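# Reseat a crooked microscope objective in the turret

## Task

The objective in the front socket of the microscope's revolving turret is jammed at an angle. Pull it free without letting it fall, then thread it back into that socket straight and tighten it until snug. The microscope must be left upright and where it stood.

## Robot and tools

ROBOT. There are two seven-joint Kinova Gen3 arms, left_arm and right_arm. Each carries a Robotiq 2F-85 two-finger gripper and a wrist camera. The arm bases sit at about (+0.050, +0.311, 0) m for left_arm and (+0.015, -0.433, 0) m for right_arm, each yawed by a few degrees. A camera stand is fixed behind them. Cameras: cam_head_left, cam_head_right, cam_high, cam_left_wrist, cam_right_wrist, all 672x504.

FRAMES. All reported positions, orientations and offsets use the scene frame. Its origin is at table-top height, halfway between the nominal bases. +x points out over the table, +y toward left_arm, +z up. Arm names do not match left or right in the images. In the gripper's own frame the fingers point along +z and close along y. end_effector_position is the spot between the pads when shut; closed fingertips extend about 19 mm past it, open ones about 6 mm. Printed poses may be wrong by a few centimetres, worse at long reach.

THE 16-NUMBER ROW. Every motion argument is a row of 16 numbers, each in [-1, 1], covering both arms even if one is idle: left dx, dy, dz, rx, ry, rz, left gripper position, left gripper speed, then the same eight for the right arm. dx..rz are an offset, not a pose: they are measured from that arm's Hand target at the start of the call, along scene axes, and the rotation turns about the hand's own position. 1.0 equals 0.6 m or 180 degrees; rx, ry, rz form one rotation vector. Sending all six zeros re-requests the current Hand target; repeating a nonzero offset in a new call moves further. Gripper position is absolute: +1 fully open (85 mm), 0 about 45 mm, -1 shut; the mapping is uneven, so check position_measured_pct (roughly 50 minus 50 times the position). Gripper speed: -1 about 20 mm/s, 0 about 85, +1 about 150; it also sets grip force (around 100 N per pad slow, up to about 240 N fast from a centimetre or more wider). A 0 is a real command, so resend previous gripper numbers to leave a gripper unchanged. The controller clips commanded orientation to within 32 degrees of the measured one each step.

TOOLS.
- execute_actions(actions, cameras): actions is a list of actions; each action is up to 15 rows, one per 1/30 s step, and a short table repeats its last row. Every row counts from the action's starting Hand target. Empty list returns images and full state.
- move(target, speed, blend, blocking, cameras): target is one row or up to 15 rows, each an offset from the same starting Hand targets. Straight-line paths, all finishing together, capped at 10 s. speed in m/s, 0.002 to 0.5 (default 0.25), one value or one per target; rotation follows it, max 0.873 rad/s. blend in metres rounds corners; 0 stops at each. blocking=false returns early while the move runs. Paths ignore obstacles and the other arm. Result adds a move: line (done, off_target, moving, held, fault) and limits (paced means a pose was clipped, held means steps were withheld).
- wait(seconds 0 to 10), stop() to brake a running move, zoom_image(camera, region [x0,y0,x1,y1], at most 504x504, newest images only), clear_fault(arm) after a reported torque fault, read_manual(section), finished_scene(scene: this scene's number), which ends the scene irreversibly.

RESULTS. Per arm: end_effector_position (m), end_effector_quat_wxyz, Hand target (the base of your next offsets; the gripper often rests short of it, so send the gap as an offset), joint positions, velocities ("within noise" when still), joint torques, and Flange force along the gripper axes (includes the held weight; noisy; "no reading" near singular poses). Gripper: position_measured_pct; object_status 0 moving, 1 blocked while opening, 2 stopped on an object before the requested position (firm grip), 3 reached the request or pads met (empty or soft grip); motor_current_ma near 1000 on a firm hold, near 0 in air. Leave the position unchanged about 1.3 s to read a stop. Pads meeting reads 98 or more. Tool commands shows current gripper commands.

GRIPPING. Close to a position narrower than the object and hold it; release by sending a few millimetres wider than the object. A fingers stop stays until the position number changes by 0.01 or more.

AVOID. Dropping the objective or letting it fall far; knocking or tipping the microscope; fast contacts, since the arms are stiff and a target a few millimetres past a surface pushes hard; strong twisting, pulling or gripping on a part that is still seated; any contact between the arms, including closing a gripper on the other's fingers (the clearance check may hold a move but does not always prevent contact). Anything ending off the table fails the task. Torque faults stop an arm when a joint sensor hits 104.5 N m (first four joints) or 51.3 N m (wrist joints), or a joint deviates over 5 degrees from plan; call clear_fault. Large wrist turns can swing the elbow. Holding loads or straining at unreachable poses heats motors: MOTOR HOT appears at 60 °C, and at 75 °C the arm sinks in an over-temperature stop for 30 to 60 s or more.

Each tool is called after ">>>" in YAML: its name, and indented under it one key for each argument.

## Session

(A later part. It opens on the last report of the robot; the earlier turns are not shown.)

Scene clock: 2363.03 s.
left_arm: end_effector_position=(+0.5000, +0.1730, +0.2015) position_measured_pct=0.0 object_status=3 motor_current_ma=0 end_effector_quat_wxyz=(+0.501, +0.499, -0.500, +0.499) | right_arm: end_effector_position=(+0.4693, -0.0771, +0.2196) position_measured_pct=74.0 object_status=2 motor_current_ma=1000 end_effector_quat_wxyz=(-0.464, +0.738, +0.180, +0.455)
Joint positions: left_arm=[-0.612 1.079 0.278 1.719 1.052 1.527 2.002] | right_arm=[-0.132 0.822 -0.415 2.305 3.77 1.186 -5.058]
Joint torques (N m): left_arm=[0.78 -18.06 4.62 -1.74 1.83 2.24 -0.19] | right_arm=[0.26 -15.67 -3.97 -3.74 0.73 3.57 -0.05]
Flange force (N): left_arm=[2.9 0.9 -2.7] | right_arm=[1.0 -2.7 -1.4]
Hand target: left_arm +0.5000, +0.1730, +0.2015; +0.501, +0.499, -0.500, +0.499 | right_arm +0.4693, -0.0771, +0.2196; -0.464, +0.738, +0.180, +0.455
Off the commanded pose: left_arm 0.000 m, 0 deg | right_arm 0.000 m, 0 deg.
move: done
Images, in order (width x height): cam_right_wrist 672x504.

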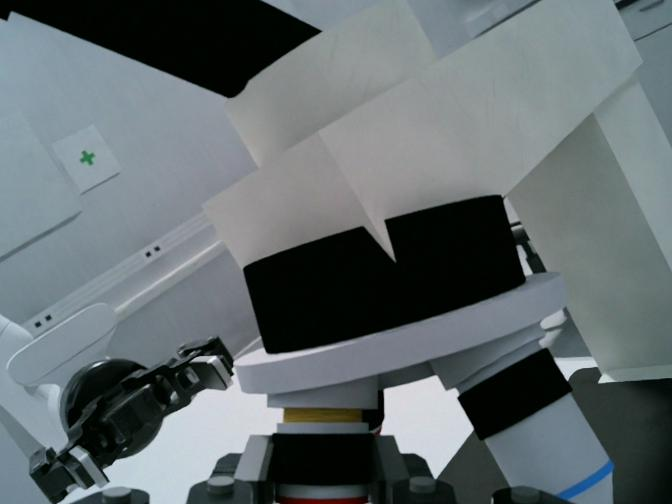

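>>> execute_actions:
  actions: []
  cameras: ["all"]

>>> zoom_image:
  camera: "cam_left_wrist"
  region: [290, 250, 430, 390]

Scene clock: 2842.77 s.
left_arm: end_effector_position=(+0.5000, +0.1730, +0.2015) position_measured_pct=0.0 object_status=3 motor_current_ma=0 end_effector_quat_wxyz=(+0.501, +0.499, -0.500, +0.499) | right_arm: end_effector_position=(+0.4693, -0.0771, +0.2196) position_measured_pct=74.0 object_status=2 motor_current_ma=1000 end_effector_quat_wxyz=(-0.464, +0.738, +0.180, +0.455)
Joint positions: left_arm=[-0.612 1.079 0.278 1.719 1.052 1.527 2.002] | right_arm=[-0.132 0.822 -0.415 2.305 3.77 1.186 -5.058]
Joint velocities: within noise
Joint torques (N m): left_arm=[0.78 -18.15 4.54 -1.68 1.82 2.23 -0.17] | right_arm=[0.23 -15.62 -4.03 -3.83 0.67 3.62 -0.01]
Flange force (N): left_arm=[2.7 0.6 -2.8] | right_arm=[1.3 -2.6 -1.7]
Hand target: left_arm +0.5000, +0.1730, +0.2015; +0.501, +0.499, -0.500, +0.499 | right_arm +0.4693, -0.0771, +0.2196; -0.464, +0.738, +0.180, +0.455
Tool commands: left_gripper/position=+1.0 left_gripper/speed=+1.0 right_gripper/position=-0.6 right_gripper/speed=-1.0
Off the commanded pose: left_arm 0.000 m, 0 deg | right_arm 0.000 m, 0 deg.

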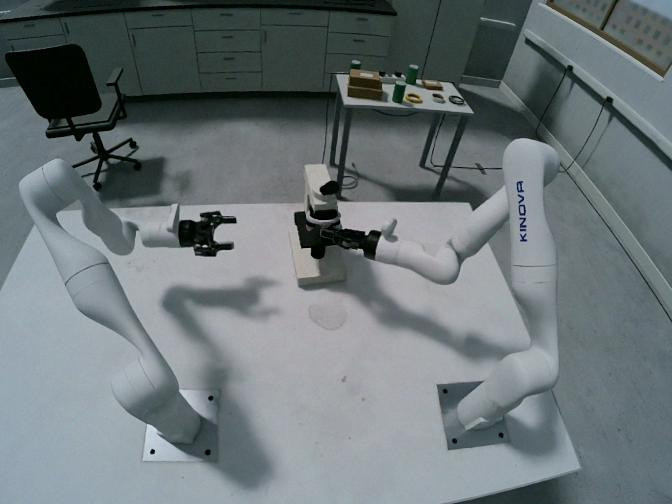

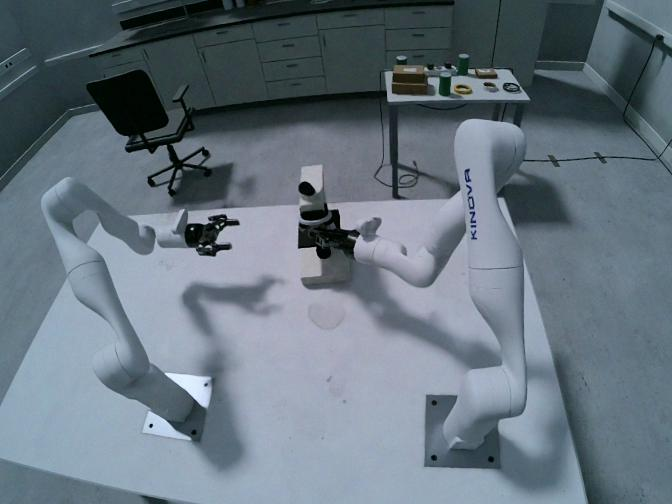

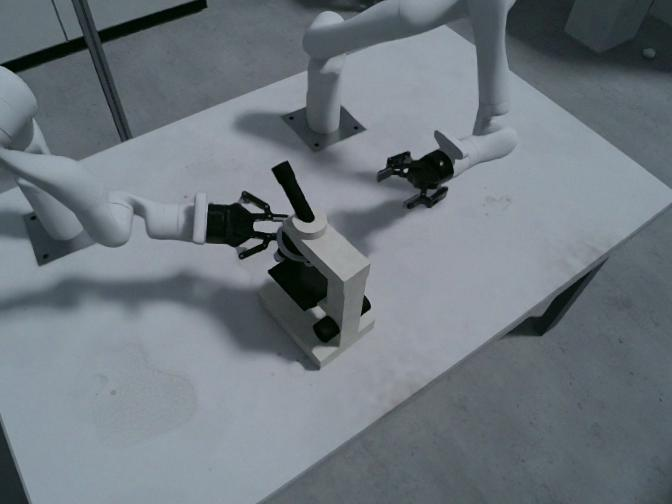

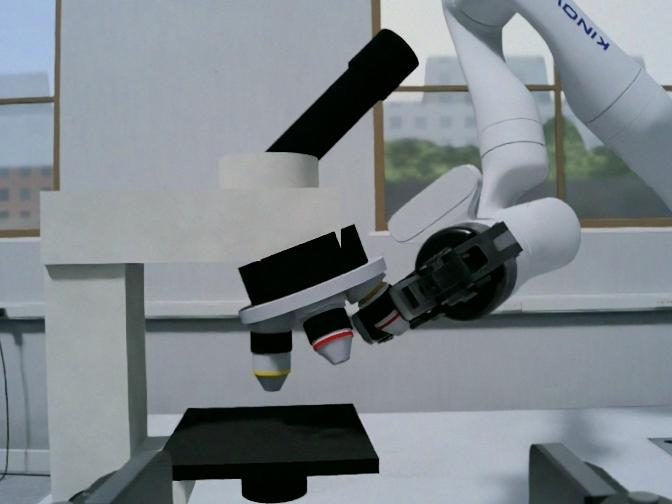

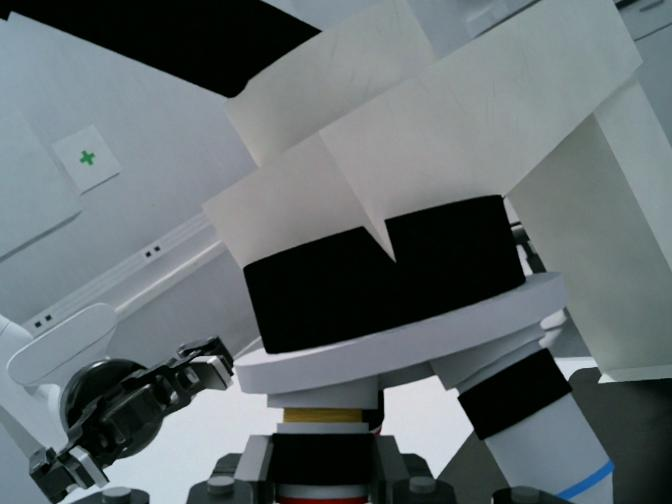

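Scaled by 3.600.

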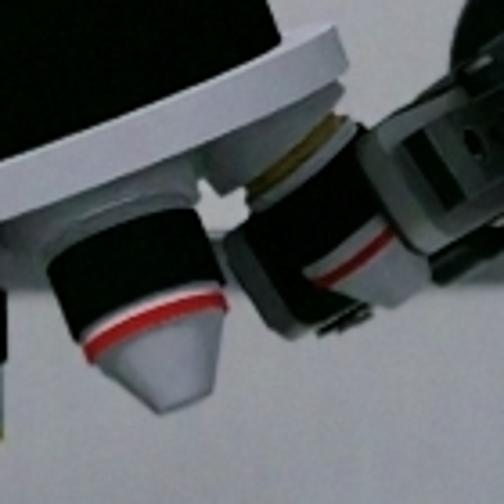

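>>> move:
  target: [-0.1303,-0.0688,-0.0748,-0.06194,0.22073,0.02136,-1,0,0,0,0,0,0,0,-0.6,-1]
  speed: 0.15
  cameras: ["cam_left_wrist","cam_right_wrist","cam_high"]

Scene clock: 2880.23 s.
left_arm: end_effector_position=(+0.4218, +0.1317, +0.1566) position_measured_pct=98.7 object_status=3 motor_current_ma=1000 end_effector_quat_wxyz=(+0.669, +0.605, -0.234, +0.362) | right_arm: end_effector_position=(+0.4693, -0.0771, +0.2196) position_measured_pct=74.0 object_status=2 motor_current_ma=1000 end_effector_quat_wxyz=(-0.464, +0.738, +0.180, +0.455)
Joint positions: left_arm=[-0.604 1.269 0.199 2.042 1.182 1.491 2.199] | right_arm=[-0.132 0.822 -0.415 2.305 3.77 1.186 -5.058]
Joint torques (N m): left_arm=[0.69 -15.6 4.41 2.56 0.35 2.48 -0.21] | right_arm=[0.26 -15.68 -4.01 -3.86 0.7 3.58 -0.02]
Flange force (N): left_arm=[2.9 1.8 -3.0] | right_arm=[0.9 -2.7 -1.7]
Hand target: left_arm +0.4218, +0.1317, +0.1566; +0.669, +0.605, -0.234, +0.362 | right_arm +0.4693, -0.0771, +0.2196; -0.464, +0.738, +0.180, +0.455
Off the commanded pose: left_arm 0.000 m, 0 deg | right_arm 0.000 m, 0 deg.
move: done
Images, in order (width x height): cam_high 672x504, cam_left_wrist 672x504, cam_right_wrist 672x504.

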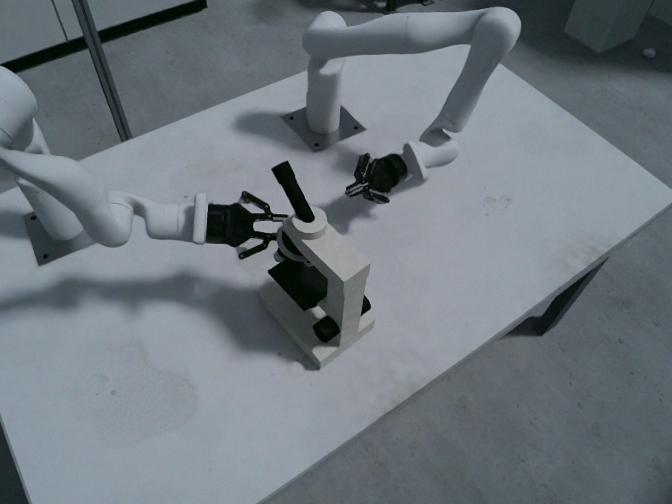

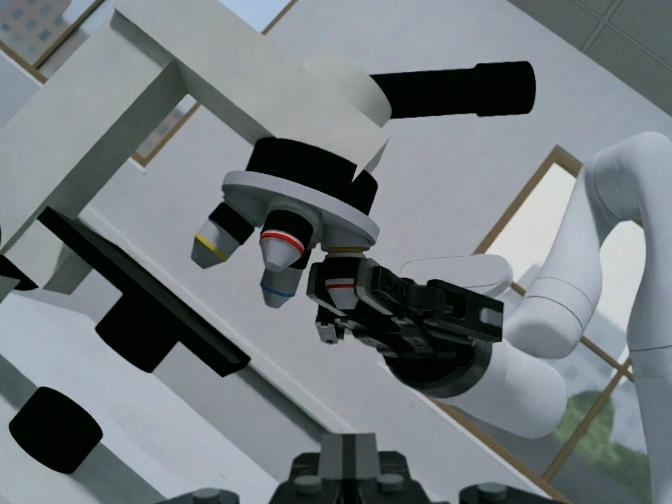

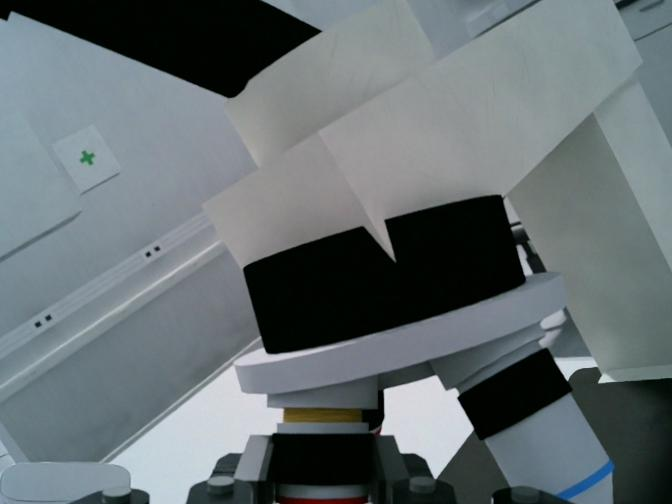

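>>> zoom_image:
  camera: "cam_left_wrist"
  region: [270, 230, 410, 370]

>>> zoom_image:
  camera: "cam_left_wrist"
  region: [266, 400, 406, 504]

Scaled by 3.600.

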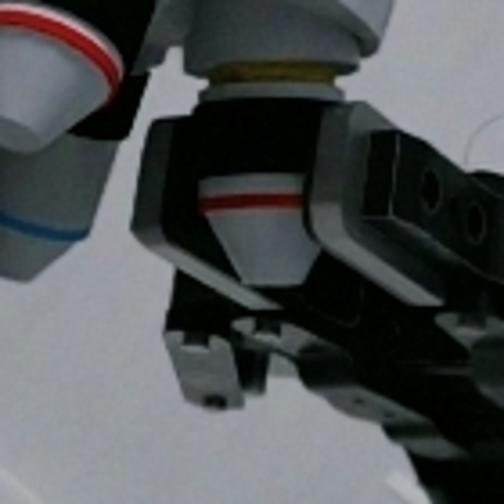

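Scaled by 3.600.

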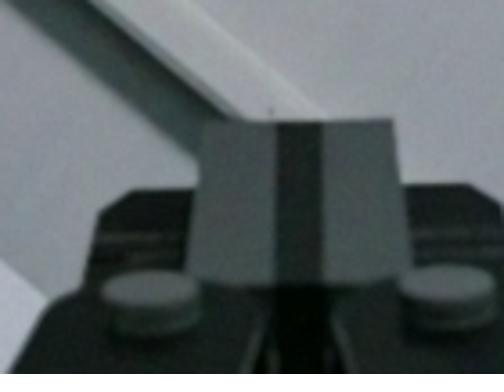

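>>> move:
  target: [0.0252,-0.19593,0.03115,0,0,0,-1,0,0,0,0,0,0,0,-0.6,-1]
  speed: 0.12
  cameras: ["cam_left_wrist","cam_high"]

>>> zoom_image:
  camera: "cam_left_wrist"
  region: [266, 300, 426, 480]

Scene clock: 2909.70 s.
left_arm: end_effector_position=(+0.4369, +0.0141, +0.1753) position_measured_pct=98.7 object_status=3 motor_current_ma=1000 end_effector_quat_wxyz=(+0.669, +0.605, -0.234, +0.362) | right_arm: end_effector_position=(+0.4693, -0.0771, +0.2196) position_measured_pct=74.0 object_status=2 motor_current_ma=1000 end_effector_quat_wxyz=(-0.464, +0.738, +0.180, +0.455)
Joint positions: left_arm=[-0.388 1.262 0.357 2.097 1.475 1.37 2.122] | right_arm=[-0.132 0.822 -0.415 2.305 3.77 1.186 -5.058]
Joint torques (N m): left_arm=[0.56 -15.65 5.77 2.33 0.1 2.46 -0.21] | right_arm=[0.24 -15.68 -3.9 -3.82 0.71 3.6 -0.01]
Flange force (N): left_arm=[3.4 -0.1 -2.9] | right_arm=[1.1 -2.8 -1.6]
Hand target: left_arm +0.4369, +0.0141, +0.1753; +0.669, +0.605, -0.234, +0.362 | right_arm +0.4693, -0.0771, +0.2196; -0.464, +0.738, +0.180, +0.455
Off the commanded pose: left_arm 0.000 m, 0 deg | right_arm 0.000 m, 0 deg.
move: done
Images, in order (width x height): cam_high 672x504, cam_left_wrist 672x504.

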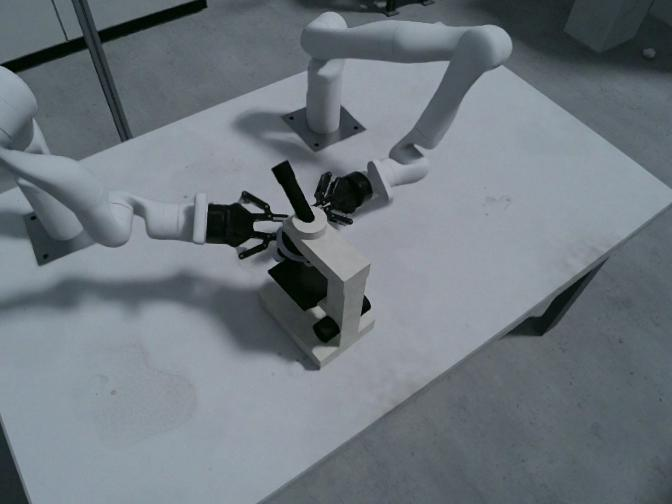

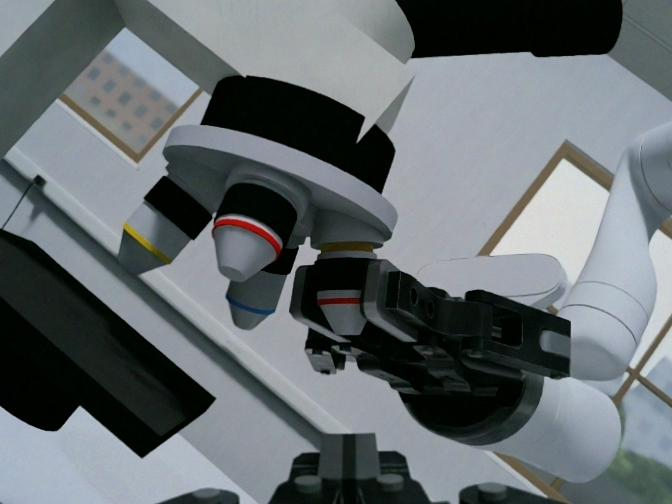

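Scaled by 2.800.

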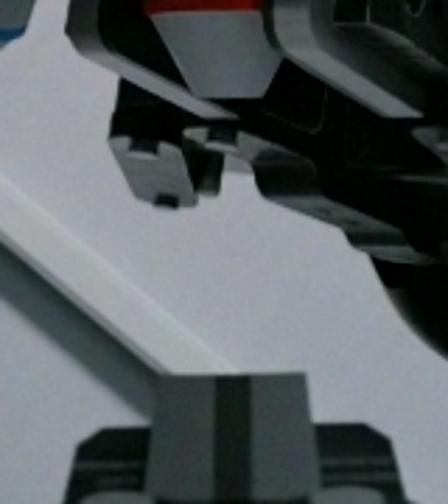

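>>> zoom_image:
  camera: "cam_left_wrist"
  region: [300, 225, 390, 345]

Scaled by 4.200.

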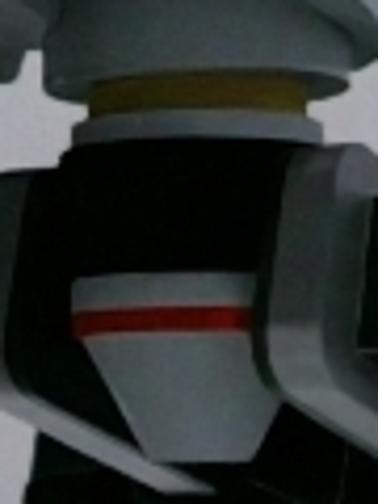

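>>> move:
  target: [0.01642,-0.12769,0.0203,0,0,0,-1,0,0,0,0,0,0,0,-0.6,-1]
  speed: 0.06
  cameras: ["cam_left_wrist","cam_right_wrist","cam_high"]

>>> zoom_image:
  camera: "cam_left_wrist"
  region: [286, 324, 416, 504]

Scene clock: 2964.87 s.
left_arm: end_effector_position=(+0.4468, -0.0625, +0.1875) position_measured_pct=98.7 object_status=3 motor_current_ma=1000 end_effector_quat_wxyz=(+0.669, +0.605, -0.234, +0.362) | right_arm: end_effector_position=(+0.4693, -0.0771, +0.2196) position_measured_pct=74.0 object_status=2 motor_current_ma=1000 end_effector_quat_wxyz=(-0.464, +0.738, +0.180, +0.455)
Joint positions: left_arm=[-0.238 1.255 0.458 2.066 1.668 1.307 2.102] | right_arm=[-0.132 0.822 -0.415 2.305 3.77 1.186 -5.058]
Joint torques (N m): left_arm=[0.89 -16.22 6.31 1.19 0 2.41 -0.26] | right_arm=[0.21 -15.65 -3.98 -3.76 0.71 3.58 0.02]
Flange force (N): left_arm=[3.8 0.1 -2.8] | right_arm=[1.4 -2.6 -1.5]
Hand target: left_arm +0.4468, -0.0625, +0.1875; +0.669, +0.605, -0.234, +0.362 | right_arm +0.4693, -0.0771, +0.2196; -0.464, +0.738, +0.180, +0.455
Off the commanded pose: left_arm 0.000 m, 0 deg | right_arm 0.000 m, 0 deg.
move: done
Images, in order (width x height): cam_high 672x504, cam_left_wrist 672x504, cam_right_wrist 672x504.

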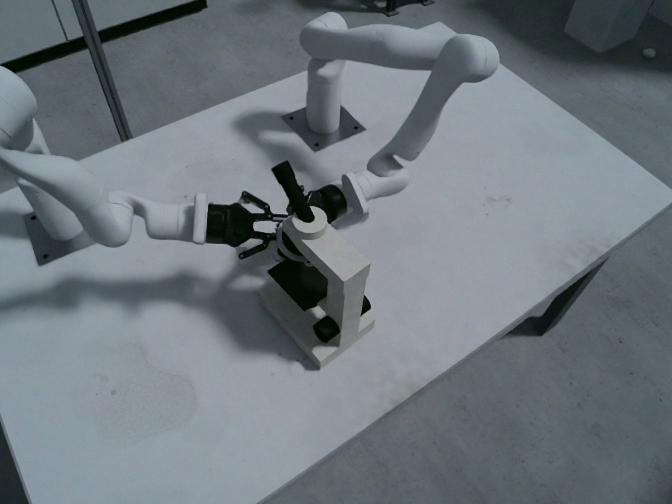

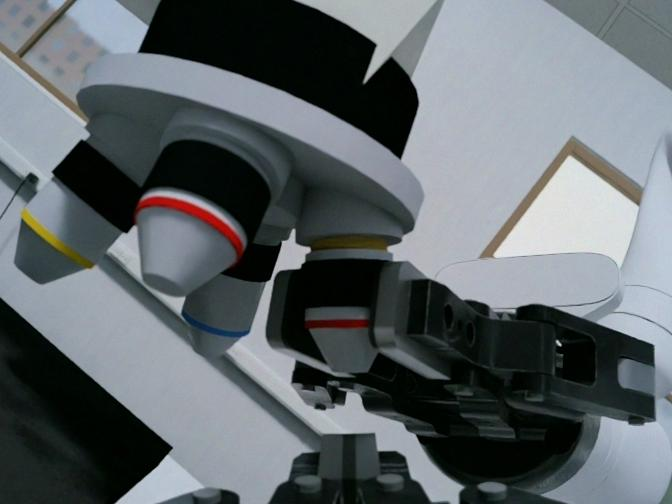

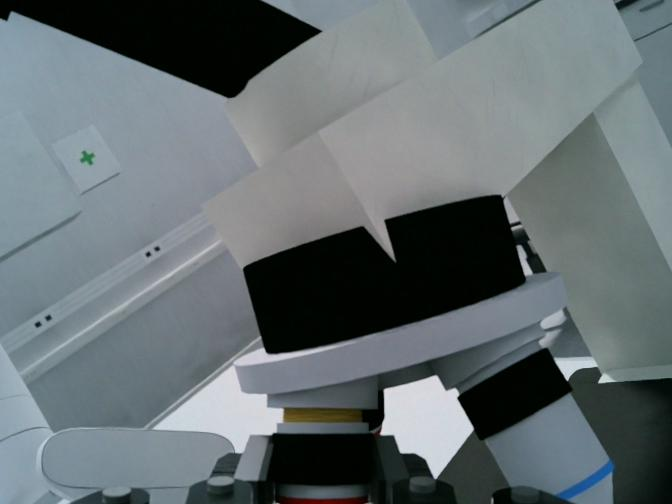

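Scaled by 2.800.

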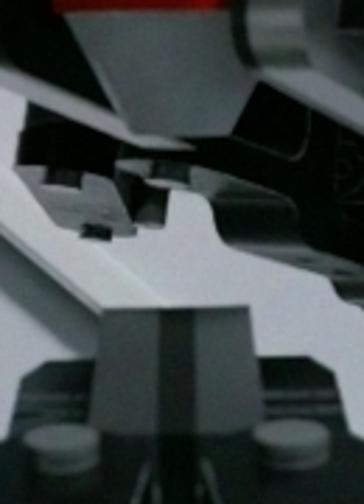

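>>> move:
  target: [0,0,0,0,0,0,-1,0,0.0015,0.00014,0.00179,0,0,0,-0.6,-1]
  speed: 0.02
  cameras: ["cam_right_wrist"]

>>> zoom_image:
  camera: "cam_right_wrist"
  region: [262, 385, 322, 435]

Scene clock: 2989.50 s.
left_arm: end_effector_position=(+0.4468, -0.0625, +0.1875) position_measured_pct=98.7 object_status=3 motor_current_ma=1000 end_effector_quat_wxyz=(+0.669, +0.605, -0.234, +0.362) | right_arm: end_effector_position=(+0.4702, -0.0770, +0.2207) position_measured_pct=74.0 object_status=2 motor_current_ma=1000 end_effector_quat_wxyz=(-0.464, +0.738, +0.180, +0.455)
Joint positions: left_arm=[-0.238 1.255 0.458 2.066 1.668 1.307 2.102] | right_arm=[-0.131 0.819 -0.416 2.302 3.771 1.182 -5.062]
Joint torques (N m): left_arm=[0.82 -16.24 6.31 1.18 0.07 2.45 -0.22] | right_arm=[2.32 -19.91 -4.62 -8.17 -0.15 6.63 -0.02]
Flange force (N): left_arm=[3.6 0.1 -2.8] | right_arm=[-8.3 -2.3 -2.7]
Hand target: left_arm +0.4468, -0.0625, +0.1875; +0.669, +0.605, -0.234, +0.362 | right_arm +0.4702, -0.0770, +0.2207; -0.464, +0.738, +0.180, +0.455
Off the commanded pose: left_arm 0.000 m, 0 deg | right_arm 0.000 m, 0 deg.
move: done
Images, in order (width x height): cam_right_wrist 672x504.

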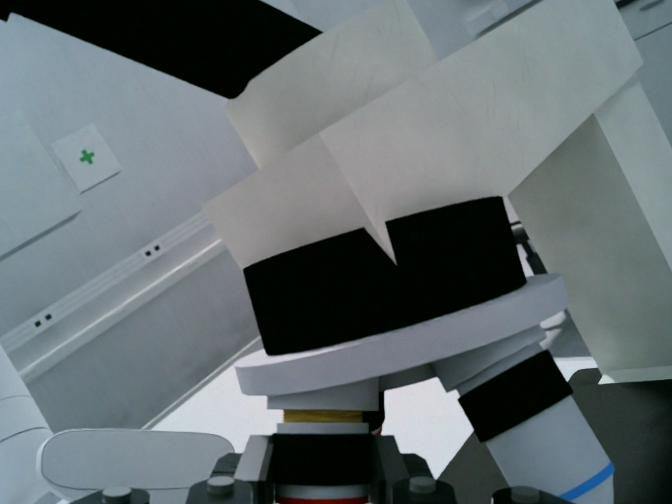

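Scaled by 8.400.

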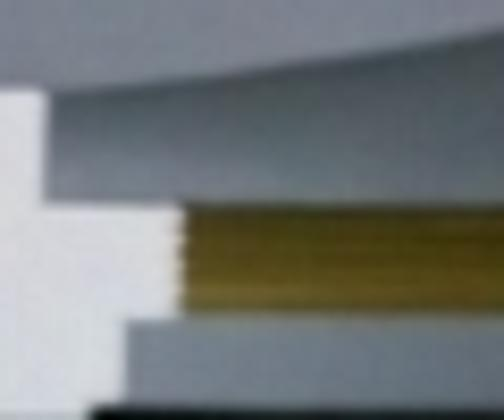

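>>> move:
  target: [0.01397,0.00145,0.01867,0,0,0,-1,0,0,0,0,0,0,0,-0.6,-1]
  speed: 0.04
  cameras: ["cam_left_wrist","cam_right_wrist"]

>>> zoom_image:
  camera: "cam_left_wrist"
  region: [286, 384, 416, 504]

Scene clock: 2998.40 s.
left_arm: end_effector_position=(+0.4551, -0.0616, +0.1987) position_measured_pct=98.7 object_status=3 motor_current_ma=1000 end_effector_quat_wxyz=(+0.669, +0.605, -0.234, +0.362) | right_arm: end_effector_position=(+0.4702, -0.0770, +0.2207) position_measured_pct=74.0 object_status=2 motor_current_ma=1000 end_effector_quat_wxyz=(-0.464, +0.738, +0.180, +0.455)
Joint positions: left_arm=[-0.244 1.224 0.467 2.054 1.668 1.3 2.145] | right_arm=[-0.131 0.819 -0.416 2.302 3.771 1.182 -5.062]
Joint torques (N m): left_arm=[0.75 -16.27 6.41 0.68 0.16 2.43 -0.24] | right_arm=[2.28 -20.05 -4.7 -8.2 -0.06 6.69 0.02]
Flange force (N): left_arm=[3.7 0.6 -2.9] | right_arm=[-8.5 -2.2 -2.5]
Hand target: left_arm +0.4551, -0.0616, +0.1987; +0.669, +0.605, -0.234, +0.362 | right_arm +0.4702, -0.0770, +0.2207; -0.464, +0.738, +0.180, +0.455
Off the commanded pose: left_arm 0.000 m, 0 deg | right_arm 0.000 m, 0 deg.
move: done
Images, in order (width x height): cam_left_wrist 672x504, cam_right_wrist 672x504.

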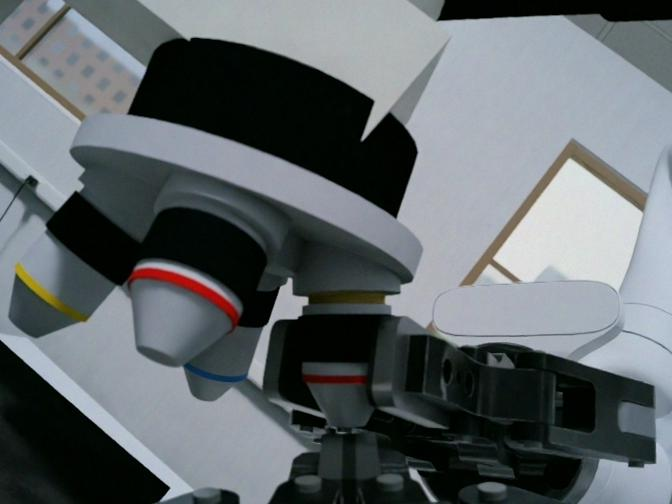

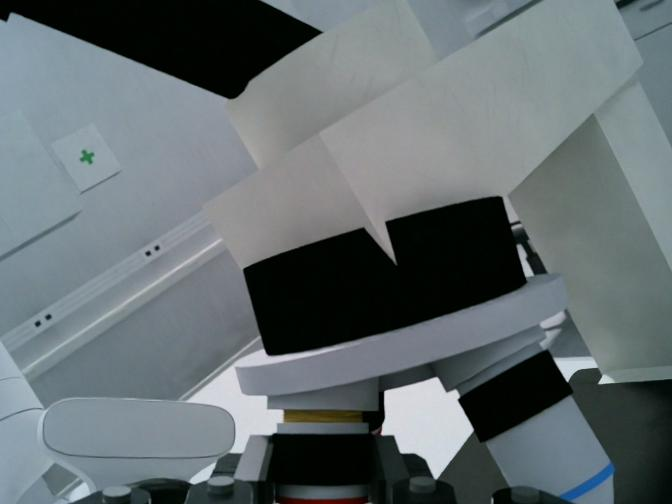

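Scaled by 3.877.

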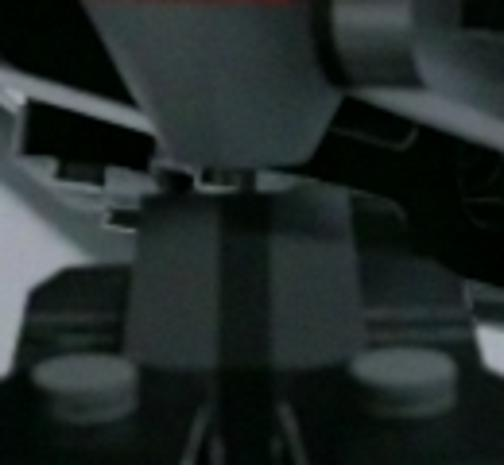

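>>> move:
  target: [0.00213,0.00021,0.00255,0,0,0,-1,0,0,0,0,0,0,0,-0.6,-1]
  speed: 0.02

>>> move:
  target: [0.00064,0.00006,0.00077,0,0,0,-1,0,0,0,0,0,0,0,-0.6,-1]
  speed: 0.01

>>> move:
  target: [0.00043,0.00004,0.00051,0,0,0,-1,0,0,0,0,0,0,0,-0.6,-1]
  speed: 0.01
  cameras: ["cam_left_wrist"]

Scene clock: 3006.83 s.
left_arm: end_effector_position=(+0.4564, -0.0615, +0.2002) position_measured_pct=98.7 object_status=3 motor_current_ma=1000 end_effector_quat_wxyz=(+0.669, +0.605, -0.234, +0.362) | right_arm: end_effector_position=(+0.4702, -0.0770, +0.2207) position_measured_pct=74.0 object_status=2 motor_current_ma=1000 end_effector_quat_wxyz=(-0.464, +0.738, +0.180, +0.455)
Joint positions: left_arm=[-0.245 1.22 0.469 2.052 1.668 1.3 2.151] | right_arm=[-0.131 0.819 -0.416 2.302 3.771 1.182 -5.062]
Joint torques (N m): left_arm=[0.24 -16.84 6.81 0.16 0.55 2.86 -0.25] | right_arm=[1.81 -19.57 -4.82 -7.22 0.25 6.33 0.01]
Flange force (N): left_arm=[1.8 0.5 -3.2] | right_arm=[-7.0 -1.5 -1.4]
Hand target: left_arm +0.4564, -0.0615, +0.2002; +0.669, +0.605, -0.234, +0.362 | right_arm +0.4702, -0.0770, +0.2207; -0.464, +0.738, +0.180, +0.455
Off the commanded pose: left_arm 0.000 m, 0 deg | right_arm 0.000 m, 0 deg.
move: done

Scene clock: 3007.53 s.
left_arm: end_effector_position=(+0.4568, -0.0615, +0.2007) position_measured_pct=98.7 object_status=3 motor_current_ma=1000 end_effector_quat_wxyz=(+0.669, +0.605, -0.234, +0.362) | right_arm: end_effector_position=(+0.4702, -0.0770, +0.2207) position_measured_pct=74.0 object_status=2 motor_current_ma=1000 end_effector_quat_wxyz=(-0.464, +0.738, +0.180, +0.455)
Joint positions: left_arm=[-0.245 1.219 0.469 2.051 1.668 1.299 2.153] | right_arm=[-0.131 0.819 -0.416 2.302 3.771 1.182 -5.062]
Joint torques (N m): left_arm=[-1 -18.19 7.79 -0.82 1.32 4.23 -0.21] | right_arm=[1.04 -18.34 -4.76 -4.99 0.78 5.35 0.01]
Flange force (N): left_arm=[-2.5 0.0 -3.4] | right_arm=[-3.4 -0.4 1.2]
Hand target: left_arm +0.4568, -0.0615, +0.2007; +0.669, +0.605, -0.234, +0.362 | right_arm +0.4702, -0.0770, +0.2207; -0.464, +0.738, +0.180, +0.455
Off the commanded pose: left_arm 0.000 m, 0 deg | right_arm 0.000 m, 0 deg.
move: done

Scene clock: 3008.23 s.
left_arm: end_effector_position=(+0.4570, -0.0614, +0.2010) position_measured_pct=98.7 object_status=3 motor_current_ma=1000 end_effector_quat_wxyz=(+0.669, +0.605, -0.234, +0.362) | right_arm: end_effector_position=(+0.4702, -0.0770, +0.2207) position_measured_pct=74.0 object_status=2 motor_current_ma=1000 end_effector_quat_wxyz=(-0.464, +0.738, +0.180, +0.455)
Joint positions: left_arm=[-0.245 1.218 0.469 2.051 1.668 1.299 2.154] | right_arm=[-0.131 0.819 -0.416 2.302 3.771 1.182 -5.062]
Joint torques (N m): left_arm=[-1.95 -19.08 8.54 -1.54 1.73 5 -0.22] | right_arm=[0.57 -17.61 -4.77 -3.57 1.23 4.74 0.04]
Flange force (N): left_arm=[-5.6 -0.2 -3.3] | right_arm=[-1.4 0.0 3.2]
Hand target: left_arm +0.4571, -0.0614, +0.2010; +0.669, +0.605, -0.234, +0.362 | right_arm +0.4702, -0.0770, +0.2207; -0.464, +0.738, +0.180, +0.455
Off the commanded pose: left_arm 0.000 m, 0 deg | right_arm 0.000 m, 0 deg.
move: done
Images, in order (width x height): cam_left_wrist 672x504.

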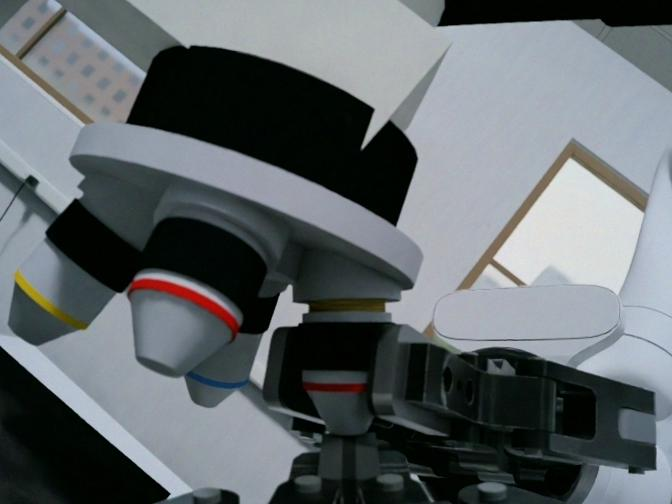

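>>> move:
  target: [0,0,0,0,0,0,-1,0,0,0,0,0,0,0,-0.37,-1]
  speed: 0.01
  cameras: ["cam_left_wrist","cam_right_wrist"]

>>> zoom_image:
  camera: "cam_right_wrist"
  region: [222, 375, 422, 504]

>>> zoom_image:
  camera: "cam_left_wrist"
  region: [256, 264, 436, 504]

Scene clock: 3027.13 s.
left_arm: end_effector_position=(+0.4571, -0.0614, +0.2010) position_measured_pct=98.7 object_status=3 motor_current_ma=1000 end_effector_quat_wxyz=(+0.669, +0.605, -0.234, +0.362) | right_arm: end_effector_position=(+0.4702, -0.0770, +0.2208) position_measured_pct=68.8 object_status=0 motor_current_ma=0 end_effector_quat_wxyz=(-0.464, +0.738, +0.180, +0.455)
Joint positions: left_arm=[-0.245 1.218 0.469 2.051 1.668 1.299 2.154] | right_arm=[-0.131 0.819 -0.416 2.302 3.771 1.182 -5.062]
Joint torques (N m): left_arm=[-1.3 -19.34 9.16 -1.41 1.54 5.2 -0.26] | right_arm=[0.19 -15.34 -3.79 -3.62 0.71 3.39 0]
Flange force (N): left_arm=[-5.8 -1.0 -4.6] | right_arm=[1.8 -3.0 -1.5]
Hand target: left_arm +0.4571, -0.0614, +0.2010; +0.669, +0.605, -0.234, +0.362 | right_arm +0.4702, -0.0770, +0.2207; -0.464, +0.738, +0.180, +0.455
Off the commanded pose: left_arm 0.000 m, 0 deg | right_arm 0.000 m, 0 deg.
move: done
Images, in order (width x height): cam_left_wrist 672x504, cam_right_wrist 672x504.

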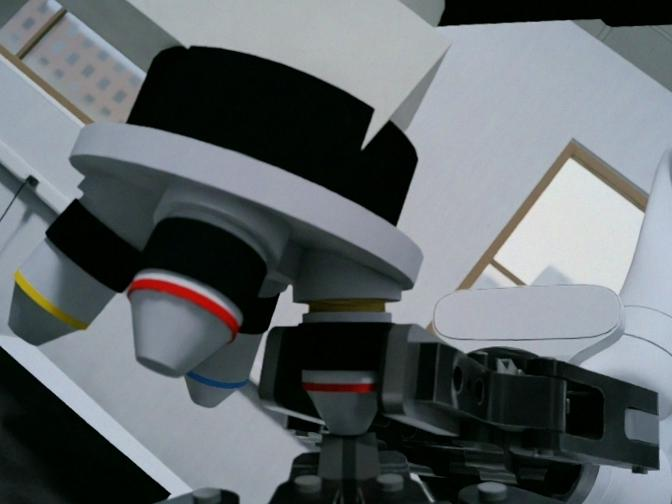

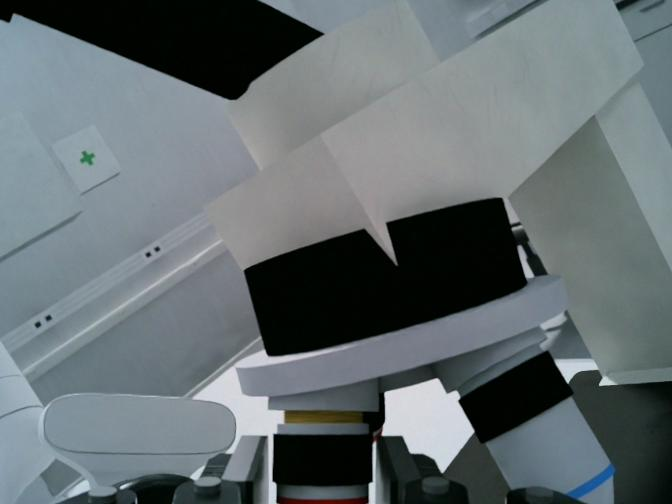

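Scaled by 2.520.

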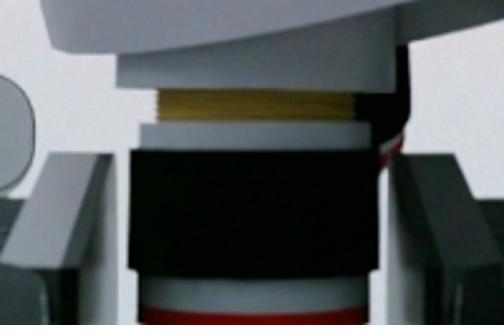

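Scaled by 2.100.

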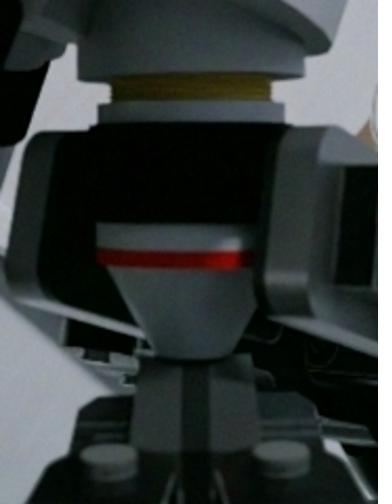

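>>> move:
  target:
    - [0,0,0,0,0,0,-1,0,-0.002,0.00148,0.00165,-0.05331,-0.00517,-0.06383,-0.33,-1]
    - [0,0,0,0,0,0,-1,0,-0.00347,0.00335,0.00282,-0.09951,-0.00964,-0.11916,-0.33,-1]
    - [0,0,0,0,0,0,-1,0,-0.00462,0.00543,0.00368,-0.14216,-0.01378,-0.17022,-0.33,-1]
  speed: 0.15
  blend: 0.002
  cameras: ["cam_left_wrist","cam_right_wrist"]

>>> zoom_image:
  camera: "cam_right_wrist"
  region: [222, 375, 422, 504]

>>> zoom_image:
  camera: "cam_left_wrist"
  region: [256, 264, 436, 504]

Scene clock: 3059.90 s.
left_arm: end_effector_position=(+0.4571, -0.0614, +0.2010) position_measured_pct=98.7 object_status=3 motor_current_ma=1000 end_effector_quat_wxyz=(+0.669, +0.605, -0.234, +0.362) | right_arm: end_effector_position=(+0.4674, -0.0738, +0.2229) position_measured_pct=66.7 object_status=3 motor_current_ma=0 end_effector_quat_wxyz=(-0.152, +0.833, +0.085, +0.526)
Joint positions: left_arm=[-0.245 1.218 0.469 2.051 1.668 1.299 2.154] | right_arm=[-0.847 0.551 -0.298 2.279 2.333 1.012 -4.512]
Joint torques (N m): left_arm=[-1.17 -19.42 9.33 -1.39 1.57 5.28 -0.21] | right_arm=[0.11 -14.71 -0.58 -5.99 1.01 3.02 -0.04]
Flange force (N): left_arm=[-6.1 -1.1 -5.0] | right_arm=[2.6 1.1 -3.6]
Hand target: left_arm +0.4571, -0.0614, +0.2010; +0.669, +0.605, -0.234, +0.362 | right_arm +0.4674, -0.0737, +0.2229; -0.152, +0.833, +0.085, +0.526
Off the commanded pose: left_arm 0.000 m, 0 deg | right_arm 0.000 m, 0 deg.
move: done; blend cut to 0 m at target 1
Images, in order (width x height): cam_left_wrist 672x504, cam_right_wrist 672x504.

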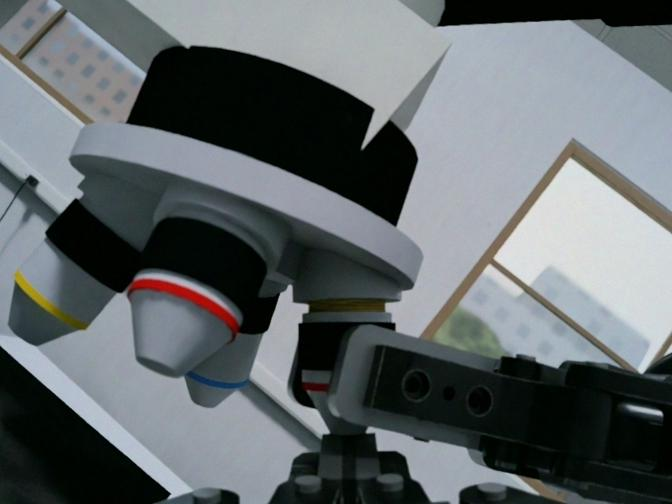

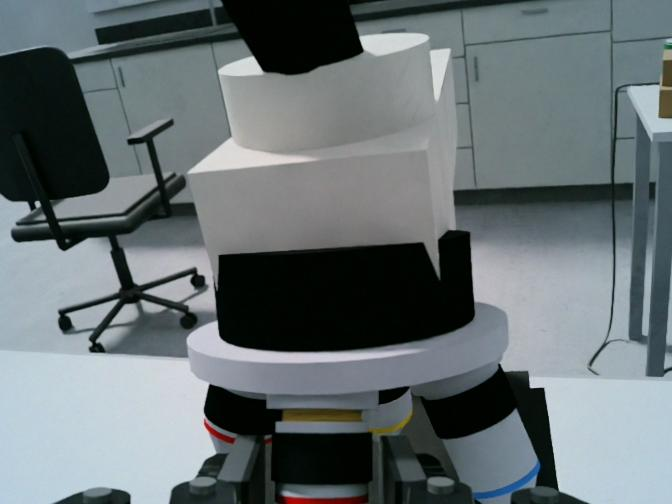

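Scaled by 2.520.

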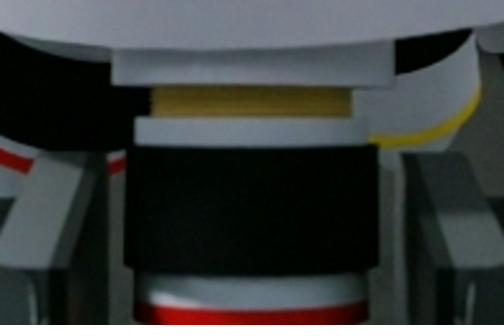

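Scaled by 2.100.

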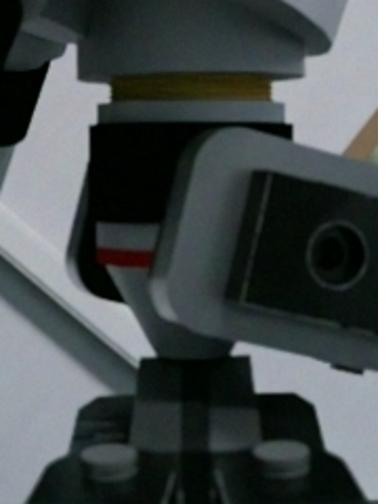

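>>> zoom_image:
  camera: "cam_right_wrist"
  region: [262, 385, 322, 435]

>>> zoom_image:
  camera: "cam_right_wrist"
  region: [322, 385, 382, 435]

Scaled by 8.400.

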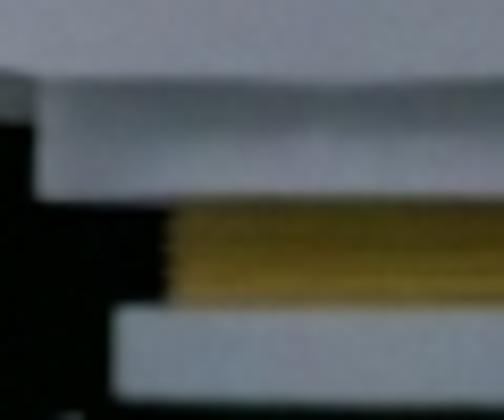

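Scaled by 8.400.

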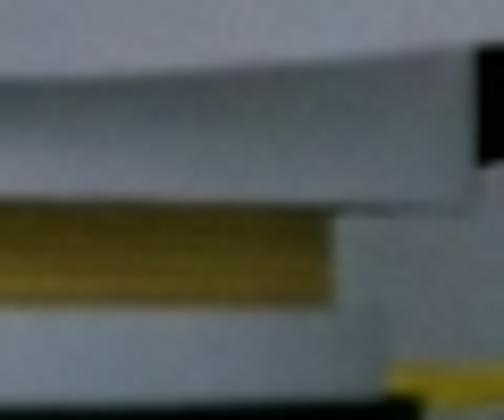

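>>> zoom_image:
  camera: "cam_left_wrist"
  region: [286, 285, 346, 335]

>>> zoom_image:
  camera: "cam_left_wrist"
  region: [346, 285, 406, 335]

Scaled by 8.400.

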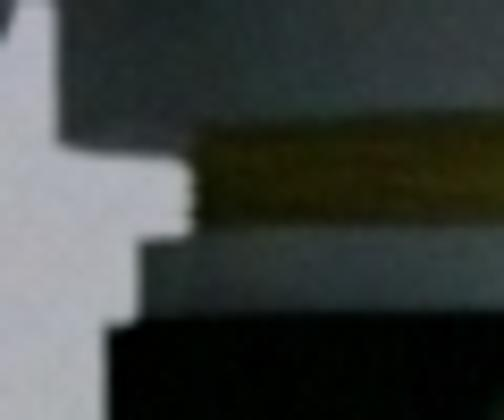

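Scaled by 8.400.

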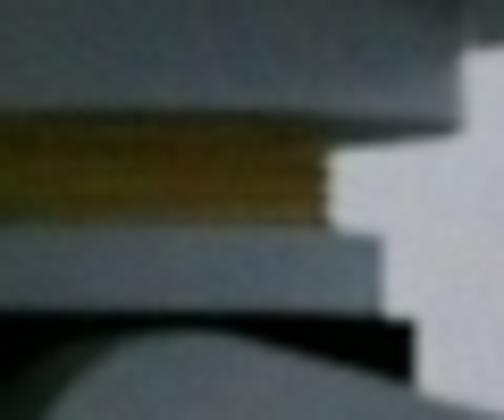

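>>> move:
  target: [-0.00059,0.00067,0.00044,0,0,0,-1,0,-0.00017,0.00055,0.0001,0,0,0,-0.33,-1]
  speed: 0.01
  cameras: ["cam_left_wrist","cam_right_wrist"]

>>> zoom_image:
  camera: "cam_left_wrist"
  region: [286, 285, 346, 335]

>>> zoom_image:
  camera: "cam_left_wrist"
  region: [346, 285, 406, 335]

>>> zoom_image:
  camera: "cam_right_wrist"
  region: [262, 385, 322, 435]

>>> zoom_image:
  camera: "cam_right_wrist"
  region: [322, 385, 382, 435]

Scene clock: 3110.93 s.
left_arm: end_effector_position=(+0.4567, -0.0610, +0.2013) position_measured_pct=98.7 object_status=3 motor_current_ma=1000 end_effector_quat_wxyz=(+0.669, +0.605, -0.234, +0.362) | right_arm: end_effector_position=(+0.4673, -0.0734, +0.2230) position_measured_pct=66.7 object_status=3 motor_current_ma=0 end_effector_quat_wxyz=(-0.152, +0.833, +0.085, +0.526)
Joint positions: left_arm=[-0.246 1.217 0.469 2.052 1.667 1.299 2.154] | right_arm=[-0.848 0.551 -0.298 2.278 2.332 1.012 -4.511]
Joint torques (N m): left_arm=[-1.54 -19.61 9.45 -1.12 1.29 5.55 -0.29] | right_arm=[0.11 -14.69 -0.61 -6.03 1.02 3.02 -0.03]
Flange force (N): left_arm=[-6.3 -2.3 -3.4] | right_arm=[2.6 1.1 -3.7]
Hand target: left_arm +0.4567, -0.0610, +0.2013; +0.669, +0.605, -0.234, +0.362 | right_arm +0.4673, -0.0734, +0.2230; -0.152, +0.833, +0.085, +0.526
Off the commanded pose: left_arm 0.000 m, 0 deg | right_arm 0.000 m, 0 deg.
move: done
Images, in order (width x height): cam_left_wrist 672x504, cam_right_wrist 672x504.

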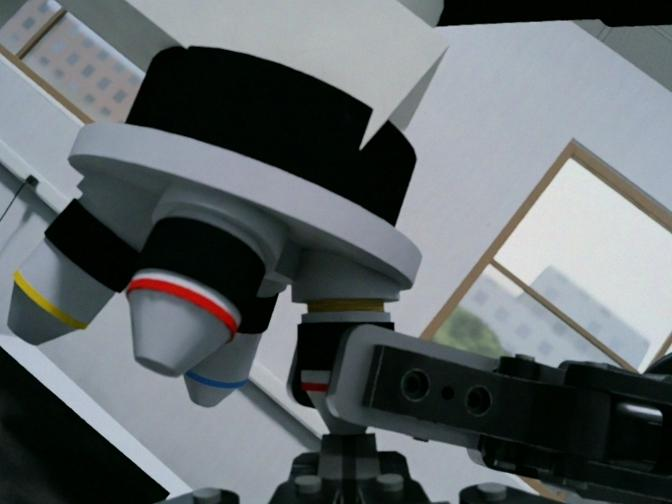

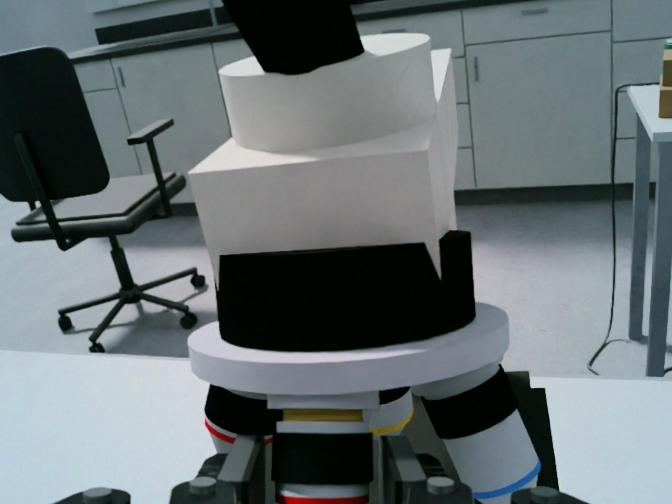

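Scaled by 8.400.

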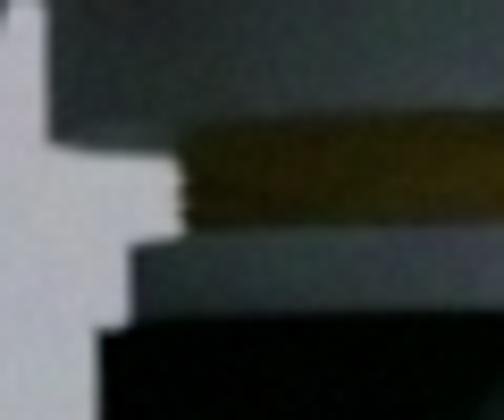

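Scaled by 8.400.

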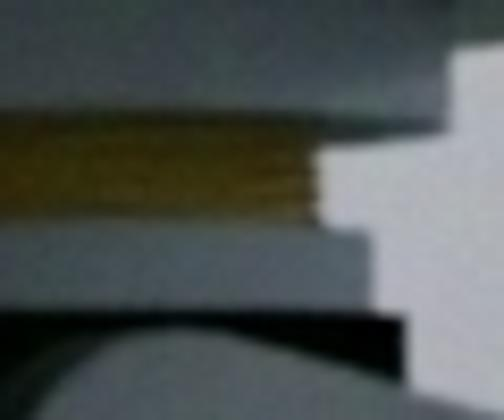

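Scaled by 8.400.

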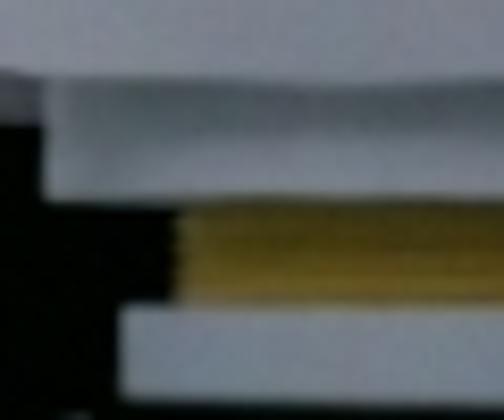

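Scaled by 8.400.

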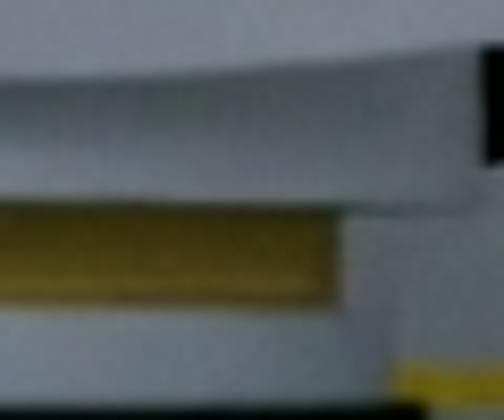

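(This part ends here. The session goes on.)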